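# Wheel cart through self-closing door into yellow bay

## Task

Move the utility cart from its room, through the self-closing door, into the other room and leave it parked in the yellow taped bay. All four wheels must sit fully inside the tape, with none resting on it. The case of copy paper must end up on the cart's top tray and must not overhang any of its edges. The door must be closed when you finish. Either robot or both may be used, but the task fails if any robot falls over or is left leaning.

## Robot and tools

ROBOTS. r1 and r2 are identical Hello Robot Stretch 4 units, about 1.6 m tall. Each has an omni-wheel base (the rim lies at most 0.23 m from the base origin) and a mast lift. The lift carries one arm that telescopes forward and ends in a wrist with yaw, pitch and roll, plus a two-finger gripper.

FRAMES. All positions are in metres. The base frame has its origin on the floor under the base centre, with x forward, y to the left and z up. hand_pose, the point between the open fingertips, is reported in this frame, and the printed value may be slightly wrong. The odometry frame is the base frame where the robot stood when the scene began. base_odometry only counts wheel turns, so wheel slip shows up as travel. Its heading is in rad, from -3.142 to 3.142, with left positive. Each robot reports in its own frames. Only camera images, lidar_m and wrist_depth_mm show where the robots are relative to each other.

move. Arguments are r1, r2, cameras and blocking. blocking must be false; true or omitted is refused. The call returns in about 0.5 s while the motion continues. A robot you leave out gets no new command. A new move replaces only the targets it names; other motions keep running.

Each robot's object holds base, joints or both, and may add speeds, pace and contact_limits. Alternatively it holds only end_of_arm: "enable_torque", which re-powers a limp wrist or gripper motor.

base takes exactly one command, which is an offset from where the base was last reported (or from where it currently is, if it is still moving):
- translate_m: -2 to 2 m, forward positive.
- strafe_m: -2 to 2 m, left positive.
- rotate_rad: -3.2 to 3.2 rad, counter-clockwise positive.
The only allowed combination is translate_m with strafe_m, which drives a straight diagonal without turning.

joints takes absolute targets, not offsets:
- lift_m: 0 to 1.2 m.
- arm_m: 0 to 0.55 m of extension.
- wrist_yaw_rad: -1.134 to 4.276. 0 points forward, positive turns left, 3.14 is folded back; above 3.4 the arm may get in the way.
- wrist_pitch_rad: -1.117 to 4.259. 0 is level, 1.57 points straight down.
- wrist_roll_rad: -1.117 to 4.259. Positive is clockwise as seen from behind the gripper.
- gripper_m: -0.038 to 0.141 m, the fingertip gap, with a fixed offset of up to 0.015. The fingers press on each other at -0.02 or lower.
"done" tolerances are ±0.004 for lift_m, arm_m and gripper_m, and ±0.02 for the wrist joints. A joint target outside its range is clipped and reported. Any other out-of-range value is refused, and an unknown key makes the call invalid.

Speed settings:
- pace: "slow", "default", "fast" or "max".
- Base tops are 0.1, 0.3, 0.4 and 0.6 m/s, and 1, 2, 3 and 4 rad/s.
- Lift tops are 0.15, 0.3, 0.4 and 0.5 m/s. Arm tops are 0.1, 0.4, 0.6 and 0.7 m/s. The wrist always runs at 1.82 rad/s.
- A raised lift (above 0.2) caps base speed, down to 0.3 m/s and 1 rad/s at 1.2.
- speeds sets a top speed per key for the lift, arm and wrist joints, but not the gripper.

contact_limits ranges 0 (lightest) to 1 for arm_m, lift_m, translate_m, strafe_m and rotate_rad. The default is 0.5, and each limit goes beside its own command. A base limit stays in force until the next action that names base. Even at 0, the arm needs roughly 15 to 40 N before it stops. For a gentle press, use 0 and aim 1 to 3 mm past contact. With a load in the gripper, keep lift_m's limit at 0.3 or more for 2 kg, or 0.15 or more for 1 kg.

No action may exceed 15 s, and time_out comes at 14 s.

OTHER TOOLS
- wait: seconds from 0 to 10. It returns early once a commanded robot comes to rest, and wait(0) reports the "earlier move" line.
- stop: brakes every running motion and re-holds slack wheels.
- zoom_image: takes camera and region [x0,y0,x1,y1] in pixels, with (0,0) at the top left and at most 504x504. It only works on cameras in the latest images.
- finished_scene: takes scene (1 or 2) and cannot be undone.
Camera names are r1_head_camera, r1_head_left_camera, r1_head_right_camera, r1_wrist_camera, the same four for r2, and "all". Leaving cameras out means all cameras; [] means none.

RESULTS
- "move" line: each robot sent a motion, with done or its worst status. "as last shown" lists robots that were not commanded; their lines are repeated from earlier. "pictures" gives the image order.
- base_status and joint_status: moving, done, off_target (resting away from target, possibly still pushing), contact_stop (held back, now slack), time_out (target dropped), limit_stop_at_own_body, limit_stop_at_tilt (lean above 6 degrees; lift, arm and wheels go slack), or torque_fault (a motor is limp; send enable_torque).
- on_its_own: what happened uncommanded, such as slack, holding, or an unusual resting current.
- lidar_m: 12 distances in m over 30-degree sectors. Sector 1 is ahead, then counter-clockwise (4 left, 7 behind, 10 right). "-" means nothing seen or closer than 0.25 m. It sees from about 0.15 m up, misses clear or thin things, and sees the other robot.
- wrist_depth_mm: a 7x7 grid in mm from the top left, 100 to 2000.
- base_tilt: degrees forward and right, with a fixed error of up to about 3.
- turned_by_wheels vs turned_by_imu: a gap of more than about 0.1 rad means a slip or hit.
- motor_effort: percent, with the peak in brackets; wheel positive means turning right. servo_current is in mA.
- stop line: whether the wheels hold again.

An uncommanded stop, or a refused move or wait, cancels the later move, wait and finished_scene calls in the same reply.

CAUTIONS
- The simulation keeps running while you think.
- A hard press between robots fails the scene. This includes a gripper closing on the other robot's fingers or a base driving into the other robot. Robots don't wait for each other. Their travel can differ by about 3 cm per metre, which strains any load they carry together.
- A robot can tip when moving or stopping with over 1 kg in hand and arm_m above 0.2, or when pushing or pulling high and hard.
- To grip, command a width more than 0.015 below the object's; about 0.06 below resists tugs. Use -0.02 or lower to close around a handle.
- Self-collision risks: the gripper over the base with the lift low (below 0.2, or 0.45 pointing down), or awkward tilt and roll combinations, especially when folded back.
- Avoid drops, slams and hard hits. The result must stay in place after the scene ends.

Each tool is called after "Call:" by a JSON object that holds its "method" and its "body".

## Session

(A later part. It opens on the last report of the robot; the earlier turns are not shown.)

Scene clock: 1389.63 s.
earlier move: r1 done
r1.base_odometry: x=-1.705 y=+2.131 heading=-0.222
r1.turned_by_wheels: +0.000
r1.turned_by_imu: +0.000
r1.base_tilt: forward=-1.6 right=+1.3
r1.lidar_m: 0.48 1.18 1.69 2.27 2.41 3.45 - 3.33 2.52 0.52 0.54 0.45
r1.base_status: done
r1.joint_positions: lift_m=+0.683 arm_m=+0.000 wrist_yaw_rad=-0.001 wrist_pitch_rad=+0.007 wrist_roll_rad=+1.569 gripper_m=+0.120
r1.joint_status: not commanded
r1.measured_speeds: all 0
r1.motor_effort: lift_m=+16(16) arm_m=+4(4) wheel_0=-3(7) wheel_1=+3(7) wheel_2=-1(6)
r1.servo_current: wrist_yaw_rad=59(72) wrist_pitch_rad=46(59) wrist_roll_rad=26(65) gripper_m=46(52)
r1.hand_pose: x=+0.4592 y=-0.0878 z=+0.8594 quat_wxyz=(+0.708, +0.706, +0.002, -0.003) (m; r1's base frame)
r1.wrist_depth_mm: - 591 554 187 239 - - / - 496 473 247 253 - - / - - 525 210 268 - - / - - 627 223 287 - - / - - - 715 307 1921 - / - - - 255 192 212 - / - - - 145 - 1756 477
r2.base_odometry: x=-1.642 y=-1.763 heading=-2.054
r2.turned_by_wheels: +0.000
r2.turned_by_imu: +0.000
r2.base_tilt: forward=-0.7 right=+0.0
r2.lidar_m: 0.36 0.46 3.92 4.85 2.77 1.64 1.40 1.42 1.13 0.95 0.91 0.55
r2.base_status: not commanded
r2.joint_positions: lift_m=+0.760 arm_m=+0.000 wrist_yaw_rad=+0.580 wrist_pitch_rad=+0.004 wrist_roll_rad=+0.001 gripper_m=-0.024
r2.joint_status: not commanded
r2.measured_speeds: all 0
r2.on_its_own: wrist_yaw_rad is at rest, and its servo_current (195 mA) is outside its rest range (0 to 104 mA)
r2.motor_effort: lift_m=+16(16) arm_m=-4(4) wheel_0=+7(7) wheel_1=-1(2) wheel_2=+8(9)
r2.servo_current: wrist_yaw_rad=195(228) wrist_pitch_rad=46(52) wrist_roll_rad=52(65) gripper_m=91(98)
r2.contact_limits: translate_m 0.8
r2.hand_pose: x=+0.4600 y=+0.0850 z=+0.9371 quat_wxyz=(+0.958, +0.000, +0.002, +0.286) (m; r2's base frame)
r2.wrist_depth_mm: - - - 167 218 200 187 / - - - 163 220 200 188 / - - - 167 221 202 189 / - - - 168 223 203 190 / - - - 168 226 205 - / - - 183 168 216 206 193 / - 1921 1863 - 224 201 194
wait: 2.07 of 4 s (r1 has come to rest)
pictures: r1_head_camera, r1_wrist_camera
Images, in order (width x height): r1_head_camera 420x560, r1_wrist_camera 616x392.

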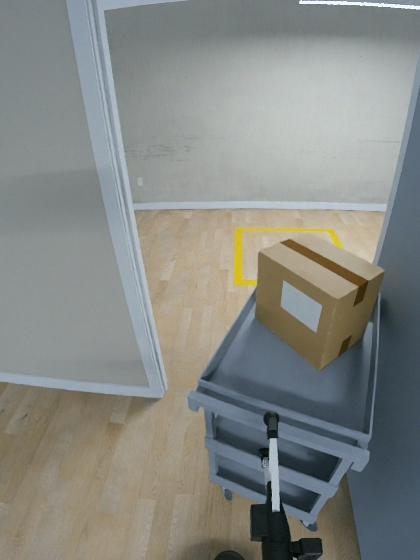

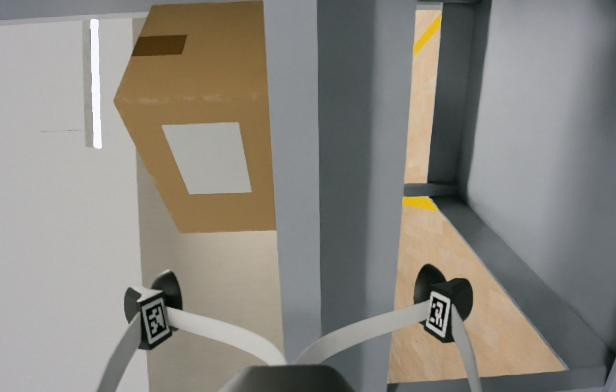

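Call:
{"method": "move", "body": {"r1": {"base":{"translate_m":0.075},"pace":"slow"}, "blocking": false, "cameras": []}}

Call:
{"method": "wait", "body": {"seconds": 4, "cameras": []}}

Call:
{"method": "move", "body": {"r1": {"joints":{"gripper_m":-0.038}}, "blocking": false, "cameras": []}}

Call:
{"method": "wait", "body": {"seconds": 3, "cameras": []}}

Call:
{"method": "wait", "body": {"seconds": 0.3, "cameras": ["r1_wrist_camera","r1_head_camera"]}}

Scene clock: 1397.77 s.
move: r1 moving
r1.base_odometry: x=-1.692 y=+2.129 heading=-0.222
r1.turned_by_wheels: +0.000
r1.turned_by_imu: +0.000
r1.base_tilt: forward=-1.6 right=+1.2
r1.lidar_m: 0.45 1.16 1.63 2.28 2.41 3.44 - 3.31 2.52 0.50 0.53 0.43
r1.base_status: translate_m moving
r1.joint_positions: lift_m=+0.683 arm_m=+0.000 wrist_yaw_rad=-0.001 wrist_pitch_rad=+0.007 wrist_roll_rad=+1.569 gripper_m=+0.120
r1.joint_status: not commanded
r1.measured_speeds: translate_m=+0.049 strafe_m=+0.000 rotate_rad=+0.001 lift_m=+0.000 arm_m=+0.000 wrist_yaw_rad=+0.000 wrist_pitch_rad=+0.000 wrist_roll_rad=+0.000
r1.motor_effort: lift_m=+16(16) arm_m=+4(4) wheel_0=+3(6) wheel_1=+4(6) wheel_2=-6(6)
r1.servo_current: wrist_yaw_rad=39(59) wrist_pitch_rad=52(52) wrist_roll_rad=59(59) gripper_m=46(46)
r1.hand_pose: x=+0.4592 y=-0.0878 z=+0.8594 quat_wxyz=(+0.708, +0.706, +0.002, -0.003) (m; r1's base frame)
r1.wrist_depth_mm: - - 544 226 232 - - / - 484 469 238 243 - - / - 544 517 198 258 - - / - - 609 212 276 - - / - - - - 294 1921 - / - - - 243 192 214 - / - - - 145 - 1808 1205
r2.base_odometry: x=-1.642 y=-1.763 heading=-2.054
r2.turned_by_wheels: +0.000
r2.turned_by_imu: +0.000
r2.base_tilt: forward=-0.7 right=+0.0
r2.lidar_m: 0.39 0.46 3.92 4.83 2.78 1.65 1.39 1.40 1.13 0.94 0.91 0.54
r2.base_status: not commanded
r2.joint_positions: lift_m=+0.760 arm_m=+0.000 wrist_yaw_rad=+0.580 wrist_pitch_rad=+0.004 wrist_roll_rad=+0.001 gripper_m=-0.024
r2.joint_status: not commanded
r2.measured_speeds: all 0
r2.motor_effort: lift_m=+16(16) arm_m=-3(4) wheel_0=+7(7) wheel_1=-1(2) wheel_2=+8(9)
r2.servo_current: wrist_yaw_rad=202(208) wrist_pitch_rad=46(52) wrist_roll_rad=39(52) gripper_m=91(91)
r2.contact_limits: translate_m 0.8
r2.hand_pose: x=+0.4600 y=+0.0850 z=+0.9371 quat_wxyz=(+0.958, +0.000, +0.002, +0.286) (m; r2's base frame)
r2.wrist_depth_mm: - - - 167 218 200 186 / - - - 163 219 200 188 / - - - 167 222 202 190 / - - - 167 223 204 190 / - - - 167 225 205 - / - - 184 168 216 206 192 / - 1863 1808 - 224 201 193
pictures: none
No camera images: "cameras" was empty.

Scene clock: 1399.27 s.
earlier move: r1 done
r1.base_odometry: x=-1.632 y=+2.115 heading=-0.222
r1.turned_by_wheels: +0.000
r1.turned_by_imu: +0.000
r1.base_tilt: forward=-1.6 right=+1.3
r1.lidar_m: 0.42 1.12 1.57 2.27 2.41 3.44 - 3.31 2.51 0.49 0.43 0.38
r1.base_status: done
r1.joint_positions: lift_m=+0.683 arm_m=+0.000 wrist_yaw_rad=-0.001 wrist_pitch_rad=+0.007 wrist_roll_rad=+1.569 gripper_m=+0.120
r1.joint_status: not commanded
r1.measured_speeds: all 0
r1.motor_effort: lift_m=+16(16) arm_m=+4(4) wheel_0=+3(7) wheel_1=+3(6) wheel_2=-3(7)
r1.servo_current: wrist_yaw_rad=46(65) wrist_pitch_rad=52(59) wrist_roll_rad=39(65) gripper_m=39(52)
r1.hand_pose: x=+0.4592 y=-0.0878 z=+0.8594 quat_wxyz=(+0.708, +0.706, +0.002, -0.003) (m; r1's base frame)
r1.wrist_depth_mm: - 445 442 120 178 - - / - 404 404 - 187 - - / - 473 466 - 198 - - / - - 559 - 210 - - / - - - 155 221 1618 - / - - - 168 232 210 - / - - - 137 256 1756 1255
r2.base_odometry: x=-1.642 y=-1.763 heading=-2.054
r2.turned_by_wheels: +0.000
r2.turned_by_imu: +0.000
r2.base_tilt: forward=-0.7 right=+0.0
r2.lidar_m: 0.40 0.48 3.88 4.86 2.78 1.63 1.41 1.41 1.12 0.94 0.89 0.54
r2.base_status: not commanded
r2.joint_positions: lift_m=+0.760 arm_m=+0.000 wrist_yaw_rad=+0.580 wrist_pitch_rad=+0.004 wrist_roll_rad=+0.001 gripper_m=-0.024
r2.joint_status: not commanded
r2.measured_speeds: all 0
r2.on_its_own: wrist_yaw_rad is at rest, and its servo_current (195 mA) is outside its rest range (0 to 104 mA)
r2.motor_effort: lift_m=+16(16) arm_m=-4(4) wheel_0=+7(7) wheel_1=-1(2) wheel_2=+8(9)
r2.servo_current: wrist_yaw_rad=195(221) wrist_pitch_rad=52(52) wrist_roll_rad=39(59) gripper_m=85(98)
r2.contact_limits: translate_m 0.8
r2.hand_pose: x=+0.4600 y=+0.0850 z=+0.9371 quat_wxyz=(+0.958, +0.000, +0.002, +0.286) (m; r2's base frame)
r2.wrist_depth_mm: - - - 167 219 200 187 / - - - 163 220 200 189 / - - - 167 220 202 190 / - - - 168 224 204 190 / - - - 168 226 204 - / - - 183 168 216 206 192 / - 1921 1863 - 225 201 193
wait: 1.50 of 4 s (r1 has come to rest)
pictures: none
No camera images: "cameras" was empty.

Scene clock: 1399.77 s.
move: r1 moving
r1.base_odometry: x=-1.632 y=+2.115 heading=-0.222
r1.turned_by_wheels: +0.000
r1.turned_by_imu: +0.000
r1.base_tilt: forward=-1.6 right=+1.3
r1.lidar_m: 0.42 1.12 1.57 2.27 2.42 3.45 - 3.33 2.53 0.50 0.45 0.38
r1.base_status: not commanded
r1.joint_positions: lift_m=+0.683 arm_m=+0.000 wrist_yaw_rad=-0.001 wrist_pitch_rad=+0.007 wrist_roll_rad=+1.569 gripper_m=+0.106
r1.joint_status: gripper_m moving
r1.measured_speeds: all 0
r1.motor_effort: lift_m=+16(16) arm_m=+4(4) wheel_0=+3(3) wheel_1=+4(4) wheel_2=-3(3)
r1.servo_current: wrist_yaw_rad=59(65) wrist_pitch_rad=52(59) wrist_roll_rad=59(59) gripper_m=91(91)
r1.hand_pose: x=+0.4592 y=-0.0878 z=+0.8594 quat_wxyz=(+0.708, +0.706, +0.002, -0.003) (m; r1's base frame)
r1.wrist_depth_mm: - 442 433 121 178 - - / - 402 407 183 189 - - / - 473 459 193 199 - - / - - 559 146 210 - - / - - - 157 224 1708 - / - - - 232 234 1430 - / - - - 142 255 1756 1229
r2.base_odometry: x=-1.642 y=-1.763 heading=-2.054
r2.turned_by_wheels: +0.000
r2.turned_by_imu: +0.000
r2.base_tilt: forward=-0.7 right=+0.0
r2.lidar_m: 0.36 0.48 3.91 4.85 2.79 1.67 1.40 1.40 1.12 0.96 0.92 0.56
r2.base_status: not commanded
r2.joint_positions: lift_m=+0.760 arm_m=+0.000 wrist_yaw_rad=+0.580 wrist_pitch_rad=+0.004 wrist_roll_rad=+0.001 gripper_m=-0.024
r2.joint_status: not commanded
r2.measured_speeds: all 0
r2.motor_effort: lift_m=+16(16) arm_m=-4(4) wheel_0=+7(7) wheel_1=-1(2) wheel_2=+8(9)
r2.servo_current: wrist_yaw_rad=208(208) wrist_pitch_rad=46(52) wrist_roll_rad=52(52) gripper_m=91(91)
r2.contact_limits: translate_m 0.8
r2.hand_pose: x=+0.4600 y=+0.0850 z=+0.9371 quat_wxyz=(+0.958, +0.000, +0.002, +0.286) (m; r2's base frame)
r2.wrist_depth_mm: - - - 167 217 199 187 / - - - 163 220 200 187 / - - - 167 221 203 189 / - - - 167 222 204 190 / - - - 168 224 205 - / - - 183 168 216 206 193 / - 1863 1863 - 225 200 193
pictures: none
No camera images: "cameras" was empty.

Scene clock: 1401.53 s.
earlier move: r1 done
r1.base_odometry: x=-1.631 y=+2.115 heading=-0.222
r1.turned_by_wheels: +0.000
r1.turned_by_imu: +0.000
r1.base_tilt: forward=-1.6 right=+1.3
r1.lidar_m: 0.42 1.12 1.57 2.26 2.38 3.48 - 3.32 2.52 0.49 0.54 0.38
r1.base_status: not commanded
r1.joint_positions: lift_m=+0.683 arm_m=+0.000 wrist_yaw_rad=-0.001 wrist_pitch_rad=+0.007 wrist_roll_rad=+1.569 gripper_m=-0.037
r1.joint_status: all done
r1.measured_speeds: all 0
r1.motor_effort: lift_m=+17(17) arm_m=-3(4) wheel_0=+1(3) wheel_1=+2(4) wheel_2=-1(3)
r1.servo_current: wrist_yaw_rad=52(65) wrist_pitch_rad=46(78) wrist_roll_rad=52(65) gripper_m=85(241)
r1.hand_pose: x=+0.4592 y=-0.0878 z=+0.8594 quat_wxyz=(+0.708, +0.707, +0.002, -0.003) (m; r1's base frame)
r1.wrist_depth_mm: - 462 459 - 183 - - / - 410 413 189 193 - - / - 480 473 145 205 - - / - - 569 154 218 - - / - - - 165 234 1756 - / - - 196 191 181 1661 - / - 153 - 150 266 1499 1229
r2.base_odometry: x=-1.642 y=-1.763 heading=-2.054
r2.turned_by_wheels: +0.000
r2.turned_by_imu: +0.000
r2.base_tilt: forward=-0.7 right=+0.0
r2.lidar_m: 0.39 0.46 3.90 4.84 2.80 1.65 1.40 1.41 1.10 0.96 0.93 0.55
r2.base_status: not commanded
r2.joint_positions: lift_m=+0.760 arm_m=+0.000 wrist_yaw_rad=+0.580 wrist_pitch_rad=+0.004 wrist_roll_rad=+0.001 gripper_m=-0.024
r2.joint_status: not commanded
r2.measured_speeds: all 0
r2.on_its_own: wrist_yaw_rad is at rest, and its servo_current (228 mA) is outside its rest range (0 to 104 mA)
r2.motor_effort: lift_m=+16(16) arm_m=-3(4) wheel_0=+7(8) wheel_1=-1(2) wheel_2=+8(9)
r2.servo_current: wrist_yaw_rad=228(228) wrist_pitch_rad=46(52) wrist_roll_rad=39(59) gripper_m=91(91)
r2.contact_limits: translate_m 0.8
r2.hand_pose: x=+0.4600 y=+0.0850 z=+0.9371 quat_wxyz=(+0.958, +0.000, +0.002, +0.286) (m; r2's base frame)
r2.wrist_depth_mm: - - - 166 218 200 187 / - - - 163 220 201 187 / - - - 167 221 202 189 / - - - 167 223 203 190 / - - - 168 226 205 - / - - 185 168 216 207 192 / - 1863 1863 - 225 202 193
wait: 1.77 of 3 s (r1 has come to rest)
pictures: none
No camera images: "cameras" was empty.

Scene clock: 1401.83 s.
r1.base_odometry: x=-1.631 y=+2.115 heading=-0.222
r1.turned_by_wheels: +0.000
r1.turned_by_imu: +0.000
r1.base_tilt: forward=-1.6 right=+1.3
r1.lidar_m: 0.44 1.12 1.57 2.27 2.38 3.45 - 3.32 2.52 0.48 0.54 0.40
r1.base_status: not commanded
r1.joint_positions: lift_m=+0.683 arm_m=+0.000 wrist_yaw_rad=-0.001 wrist_pitch_rad=+0.007 wrist_roll_rad=+1.569 gripper_m=-0.037
r1.joint_status: all done
r1.measured_speeds: all 0
r1.motor_effort: lift_m=+16(17) arm_m=-4(4) wheel_0=+1(3) wheel_1=+2(4) wheel_2=-1(3)
r1.servo_current: wrist_yaw_rad=39(65) wrist_pitch_rad=52(78) wrist_roll_rad=52(65) gripper_m=85(241)
r1.hand_pose: x=+0.4592 y=-0.0878 z=+0.8594 quat_wxyz=(+0.708, +0.707, +0.002, -0.003) (m; r1's base frame)
r1.wrist_depth_mm: - 455 459 - 183 - - / - 413 413 189 193 - - / - 477 473 145 205 - - / - - 569 154 218 - - / - - - 166 235 1808 - / - - 196 192 179 1618 - / - 153 - 150 266 1499 1255
r2.base_odometry: x=-1.642 y=-1.763 heading=-2.054
r2.turned_by_wheels: +0.000
r2.turned_by_imu: +0.000
r2.base_tilt: forward=-0.7 right=+0.1
r2.lidar_m: 0.40 0.48 3.93 4.85 2.81 1.63 1.40 1.40 1.09 0.97 0.92 0.54
r2.base_status: not commanded
r2.joint_positions: lift_m=+0.760 arm_m=+0.000 wrist_yaw_rad=+0.580 wrist_pitch_rad=+0.004 wrist_roll_rad=+0.001 gripper_m=-0.024
r2.joint_status: not commanded
r2.measured_speeds: all 0
r2.on_its_own: wrist_yaw_rad is at rest, and its servo_current (202 mA) is outside its rest range (0 to 104 mA)
r2.motor_effort: lift_m=+16(16) arm_m=-3(4) wheel_0=+7(8) wheel_1=-1(2) wheel_2=+8(9)
r2.servo_current: wrist_yaw_rad=202(228) wrist_pitch_rad=39(52) wrist_roll_rad=52(59) gripper_m=91(91)
r2.contact_limits: translate_m 0.8
r2.hand_pose: x=+0.4600 y=+0.0850 z=+0.9371 quat_wxyz=(+0.958, +0.000, +0.002, +0.286) (m; r2's base frame)
r2.wrist_depth_mm: - - - 166 218 200 187 / - - - 163 220 200 188 / - - - 167 221 202 189 / - - - 167 224 203 190 / - - - 167 225 206 - / - - 183 168 216 206 193 / - 1808 1921 - 225 202 193
wait: 0.30 s; at rest by 0.27 s
pictures: r1_head_camera, r1_wrist_camera
Images, in order (width x height): r1_head_camera 420x560, r1_wrist_camera 616x392.

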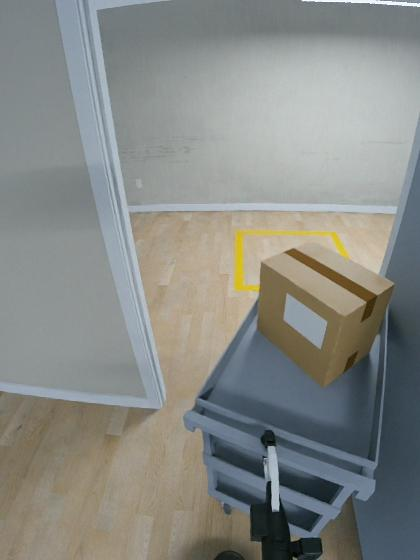

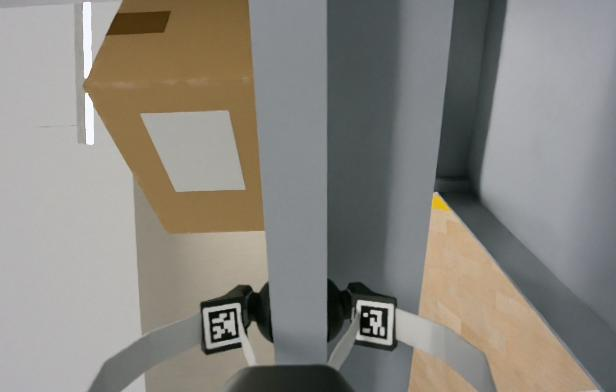

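Call:
{"method": "move", "body": {"r1": {"base":{"translate_m":-0.15,"strafe_m":0.18},"pace":"slow"}, "blocking": false, "cameras": []}}

Call:
{"method": "wait", "body": {"seconds": 5, "cameras": ["r1_wrist_camera","r1_head_camera"]}}

Scene clock: 1409.73 s.
move: r1 moving
r1.base_odometry: x=-1.637 y=+2.126 heading=-0.223
r1.turned_by_wheels: +0.000
r1.turned_by_imu: -0.001
r1.base_tilt: forward=-1.6 right=+1.3
r1.lidar_m: 0.44 1.12 1.58 2.25 2.41 3.44 - 3.35 2.54 0.50 0.54 0.40
r1.base_status: translate_m moving; strafe_m moving
r1.joint_positions: lift_m=+0.683 arm_m=+0.000 wrist_yaw_rad=-0.001 wrist_pitch_rad=+0.007 wrist_roll_rad=+1.569 gripper_m=-0.037
r1.joint_status: not commanded
r1.measured_speeds: translate_m=-0.030 strafe_m=+0.037 rotate_rad=-0.001 lift_m=+0.000 arm_m=+0.000 wrist_yaw_rad=+0.000 wrist_pitch_rad=+0.000 wrist_roll_rad=+0.000
r1.motor_effort: lift_m=+16(17) arm_m=-4(4) wheel_0=-11(11) wheel_1=-1(6) wheel_2=+4(6)
r1.servo_current: wrist_yaw_rad=39(65) wrist_pitch_rad=52(52) wrist_roll_rad=52(59) gripper_m=78(85)
r1.hand_pose: x=+0.4592 y=-0.0878 z=+0.8594 quat_wxyz=(+0.708, +0.707, +0.002, -0.003) (m; r1's base frame)
r1.wrist_depth_mm: - 462 466 182 187 - - / - 415 410 191 197 - - / - 480 473 147 209 - - / - - 564 158 221 - - / - - - 169 236 1863 - / - - 198 194 178 1661 - / - 153 - 133 267 148 1229
r2.base_odometry: x=-1.642 y=-1.763 heading=-2.054
r2.turned_by_wheels: +0.000
r2.turned_by_imu: +0.000
r2.base_tilt: forward=-0.7 right=+0.0
r2.lidar_m: 0.38 0.47 3.87 4.82 2.74 1.65 1.41 1.40 1.10 0.96 0.94 0.54
r2.base_status: not commanded
r2.joint_positions: lift_m=+0.760 arm_m=+0.000 wrist_yaw_rad=+0.580 wrist_pitch_rad=+0.004 wrist_roll_rad=+0.001 gripper_m=-0.024
r2.joint_status: not commanded
r2.measured_speeds: all 0
r2.motor_effort: lift_m=+16(16) arm_m=-3(4) wheel_0=+7(7) wheel_1=-1(2) wheel_2=+8(8)
r2.servo_current: wrist_yaw_rad=202(208) wrist_pitch_rad=39(46) wrist_roll_rad=52(52) gripper_m=91(98)
r2.contact_limits: translate_m 0.8
r2.hand_pose: x=+0.4600 y=+0.0849 z=+0.9371 quat_wxyz=(+0.958, +0.000, +0.002, +0.286) (m; r2's base frame)
r2.wrist_depth_mm: - - - 167 218 200 186 / - - - 163 220 200 189 / - - - 167 220 202 190 / - - - 167 222 203 191 / - - - 168 225 205 - / - - 184 168 216 206 193 / - 1863 1921 - 225 201 193
pictures: none
No camera images: "cameras" was empty.

Scene clock: 1412.83 s.
earlier move: r1 done
r1.base_odometry: x=-1.738 y=+2.323 heading=-0.222
r1.turned_by_wheels: +0.001
r1.turned_by_imu: +0.001
r1.base_tilt: forward=-1.5 right=+1.3
r1.lidar_m: 0.43 1.26 1.82 2.10 2.24 3.19 - 3.54 2.70 0.69 0.72 0.36
r1.base_status: done
r1.joint_positions: lift_m=+0.683 arm_m=+0.000 wrist_yaw_rad=+0.000 wrist_pitch_rad=+0.007 wrist_roll_rad=+1.569 gripper_m=-0.037
r1.joint_status: not commanded
r1.measured_speeds: all 0
r1.motor_effort: lift_m=+16(17) arm_m=-4(4) wheel_0=-2(14) wheel_1=+3(6) wheel_2=+5(7)
r1.servo_current: wrist_yaw_rad=33(72) wrist_pitch_rad=46(59) wrist_roll_rad=39(65) gripper_m=78(91)
r1.hand_pose: x=+0.4593 y=-0.0875 z=+0.8594 quat_wxyz=(+0.708, +0.706, +0.002, -0.003) (m; r1's base frame)
r1.wrist_depth_mm: - 397 384 111 169 169 - / - 407 413 120 181 - - / - 521 504 - 196 - - / - - 634 - 215 - - / - - - 160 233 1756 - / - - 197 191 179 1661 - / - 146 - 150 182 138 -
r2.base_odometry: x=-1.642 y=-1.763 heading=-2.054
r2.turned_by_wheels: +0.000
r2.turned_by_imu: +0.000
r2.base_tilt: forward=-0.7 right=+0.0
r2.lidar_m: 0.39 0.46 3.91 4.84 2.76 1.63 1.40 1.37 1.12 0.95 0.90 0.55
r2.base_status: not commanded
r2.joint_positions: lift_m=+0.760 arm_m=+0.000 wrist_yaw_rad=+0.580 wrist_pitch_rad=+0.004 wrist_roll_rad=+0.001 gripper_m=-0.024
r2.joint_status: not commanded
r2.measured_speeds: all 0
r2.on_its_own: wrist_yaw_rad is at rest, and its servo_current (208 mA) is outside its rest range (0 to 104 mA)
r2.motor_effort: lift_m=+16(16) arm_m=-3(4) wheel_0=+7(8) wheel_1=-1(2) wheel_2=+8(9)
r2.servo_current: wrist_yaw_rad=208(221) wrist_pitch_rad=39(52) wrist_roll_rad=59(59) gripper_m=85(98)
r2.contact_limits: translate_m 0.8
r2.hand_pose: x=+0.4600 y=+0.0849 z=+0.9371 quat_wxyz=(+0.958, +0.000, +0.002, +0.286) (m; r2's base frame)
r2.wrist_depth_mm: - - - 166 218 199 187 / - - - 163 220 200 189 / - - - 167 221 202 189 / - - - 167 224 203 190 / - - - 168 225 205 - / - - 184 168 216 206 193 / - 1863 1863 - 225 201 193
wait: 3.10 of 5 s (r1 has come to rest)
pictures: r1_head_camera, r1_wrist_camera
Images, in order (width x height): r1_head_camera 420x560, r1_wrist_camera 616x392.

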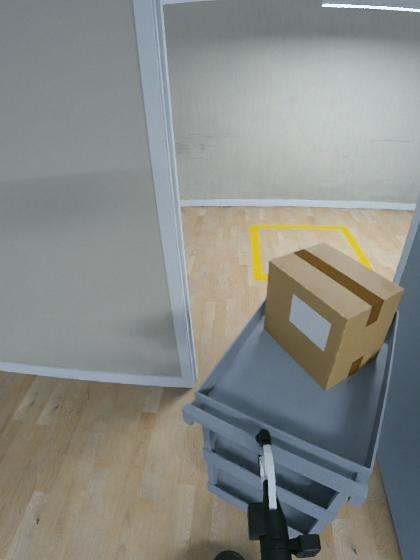

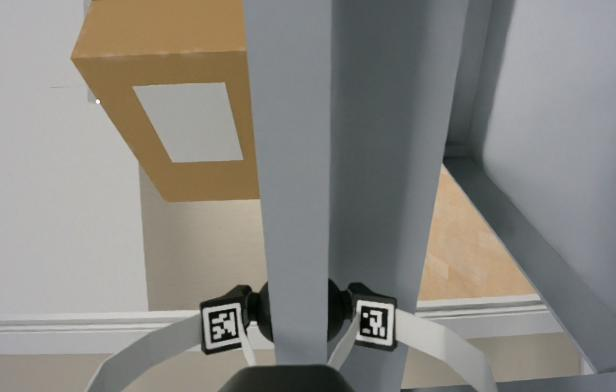

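Call:
{"method": "move", "body": {"r1": {"base":{"translate_m":-0.25,"strafe_m":0.4},"pace":"slow"}, "blocking": false, "cameras": []}}

Call:
{"method": "wait", "body": {"seconds": 8, "cameras": ["r1_head_camera"]}}

Scene clock: 1428.53 s.
move: r1 moving
r1.base_odometry: x=-1.742 y=+2.335 heading=-0.222
r1.turned_by_wheels: +0.000
r1.turned_by_imu: +0.000
r1.base_tilt: forward=-1.6 right=+1.3
r1.lidar_m: 0.43 1.27 1.83 2.08 2.22 3.14 - 3.55 2.72 0.72 0.72 0.37
r1.base_status: translate_m moving; strafe_m moving
r1.joint_positions: lift_m=+0.683 arm_m=+0.000 wrist_yaw_rad=+0.000 wrist_pitch_rad=+0.007 wrist_roll_rad=+1.569 gripper_m=-0.037
r1.joint_status: not commanded
r1.measured_speeds: translate_m=-0.027 strafe_m=+0.042 rotate_rad=+0.000 lift_m=+0.000 arm_m=+0.000 wrist_yaw_rad=+0.000 wrist_pitch_rad=+0.000 wrist_roll_rad=+0.000
r1.motor_effort: lift_m=+17(17) arm_m=-3(4) wheel_0=-9(11) wheel_1=+2(5) wheel_2=+6(8)
r1.servo_current: wrist_yaw_rad=59(59) wrist_pitch_rad=52(59) wrist_roll_rad=59(59) gripper_m=91(91)
r1.hand_pose: x=+0.4593 y=-0.0875 z=+0.8594 quat_wxyz=(+0.708, +0.706, +0.002, -0.003) (m; r1's base frame)
r1.wrist_depth_mm: - 394 392 112 170 171 - / - 407 415 120 183 - - / - 517 504 - 198 - - / - - 634 - 214 - - / - - - 223 234 1756 - / - - 188 192 178 1576 - / - 138 - 150 181 138 -
r2.base_odometry: x=-1.642 y=-1.763 heading=-2.054
r2.turned_by_wheels: +0.000
r2.turned_by_imu: +0.000
r2.base_tilt: forward=-0.6 right=+0.0
r2.lidar_m: 0.38 0.45 3.93 4.85 2.80 1.62 1.40 1.38 1.13 0.96 0.93 0.53
r2.base_status: not commanded
r2.joint_positions: lift_m=+0.760 arm_m=+0.000 wrist_yaw_rad=+0.580 wrist_pitch_rad=+0.004 wrist_roll_rad=+0.001 gripper_m=-0.024
r2.joint_status: not commanded
r2.measured_speeds: all 0
r2.motor_effort: lift_m=+16(16) arm_m=-3(4) wheel_0=+7(7) wheel_1=-1(2) wheel_2=+8(9)
r2.servo_current: wrist_yaw_rad=208(215) wrist_pitch_rad=39(46) wrist_roll_rad=46(52) gripper_m=91(91)
r2.contact_limits: translate_m 0.8
r2.hand_pose: x=+0.4600 y=+0.0850 z=+0.9371 quat_wxyz=(+0.958, +0.000, +0.002, +0.286) (m; r2's base frame)
r2.wrist_depth_mm: - - - 167 219 200 187 / - - - 163 219 200 188 / - - - 167 221 203 189 / - - - 167 223 204 191 / - - - 168 225 205 - / - - 183 168 216 206 193 / - 1921 1863 - 224 201 194
pictures: none
No camera images: "cameras" was empty.

Scene clock: 1434.03 s.
earlier move: r1 done
r1.base_odometry: x=-1.894 y=+2.768 heading=-0.222
r1.turned_by_wheels: +0.000
r1.turned_by_imu: +0.000
r1.base_tilt: forward=-1.6 right=+1.3
r1.lidar_m: 0.45 1.56 1.78 1.72 1.82 2.63 - 4.05 3.08 1.46 0.44 0.38
r1.base_status: done
r1.joint_positions: lift_m=+0.683 arm_m=+0.000 wrist_yaw_rad=-0.001 wrist_pitch_rad=+0.007 wrist_roll_rad=+1.569 gripper_m=-0.037
r1.joint_status: not commanded
r1.measured_speeds: all 0
r1.motor_effort: lift_m=+16(17) arm_m=-4(4) wheel_0=-5(11) wheel_1=+3(6) wheel_2=+2(8)
r1.servo_current: wrist_yaw_rad=52(72) wrist_pitch_rad=39(59) wrist_roll_rad=46(65) gripper_m=85(91)
r1.hand_pose: x=+0.4592 y=-0.0877 z=+0.8594 quat_wxyz=(+0.708, +0.707, +0.002, -0.003) (m; r1's base frame)
r1.wrist_depth_mm: - 407 399 116 173 - - / - 407 413 122 185 - - / - 512 492 - 198 - - / - - 580 147 215 - - / - - - 159 233 - - / - - 181 192 177 - 1255 / - 140 - 150 181 138 1255
r2.base_odometry: x=-1.642 y=-1.763 heading=-2.054
r2.turned_by_wheels: +0.000
r2.turned_by_imu: +0.001
r2.base_tilt: forward=-0.7 right=+0.0
r2.lidar_m: 0.39 0.48 3.91 4.82 2.78 1.61 1.40 1.40 1.13 0.95 0.93 0.54
r2.base_status: not commanded
r2.joint_positions: lift_m=+0.760 arm_m=+0.000 wrist_yaw_rad=+0.580 wrist_pitch_rad=+0.004 wrist_roll_rad=+0.001 gripper_m=-0.024
r2.joint_status: not commanded
r2.measured_speeds: all 0
r2.on_its_own: wrist_yaw_rad is at rest, and its servo_current (202 mA) is outside its rest range (0 to 104 mA)
r2.motor_effort: lift_m=+16(16) arm_m=-3(4) wheel_0=+7(7) wheel_1=-1(2) wheel_2=+8(9)
r2.servo_current: wrist_yaw_rad=202(215) wrist_pitch_rad=46(52) wrist_roll_rad=52(65) gripper_m=85(98)
r2.contact_limits: translate_m 0.8
r2.hand_pose: x=+0.4600 y=+0.0850 z=+0.9371 quat_wxyz=(+0.958, +0.000, +0.002, +0.286) (m; r2's base frame)
r2.wrist_depth_mm: - - - 166 218 200 187 / - - - 163 220 200 189 / - - - 167 222 202 190 / - - - 167 222 204 190 / - - - 167 226 204 - / - - 183 168 217 206 192 / - 1863 1921 - 224 201 193
wait: 5.50 of 8 s (r1 has come to rest)
pictures: r1_head_camera
Images, in order (width x height): r1_head_camera 420x560.

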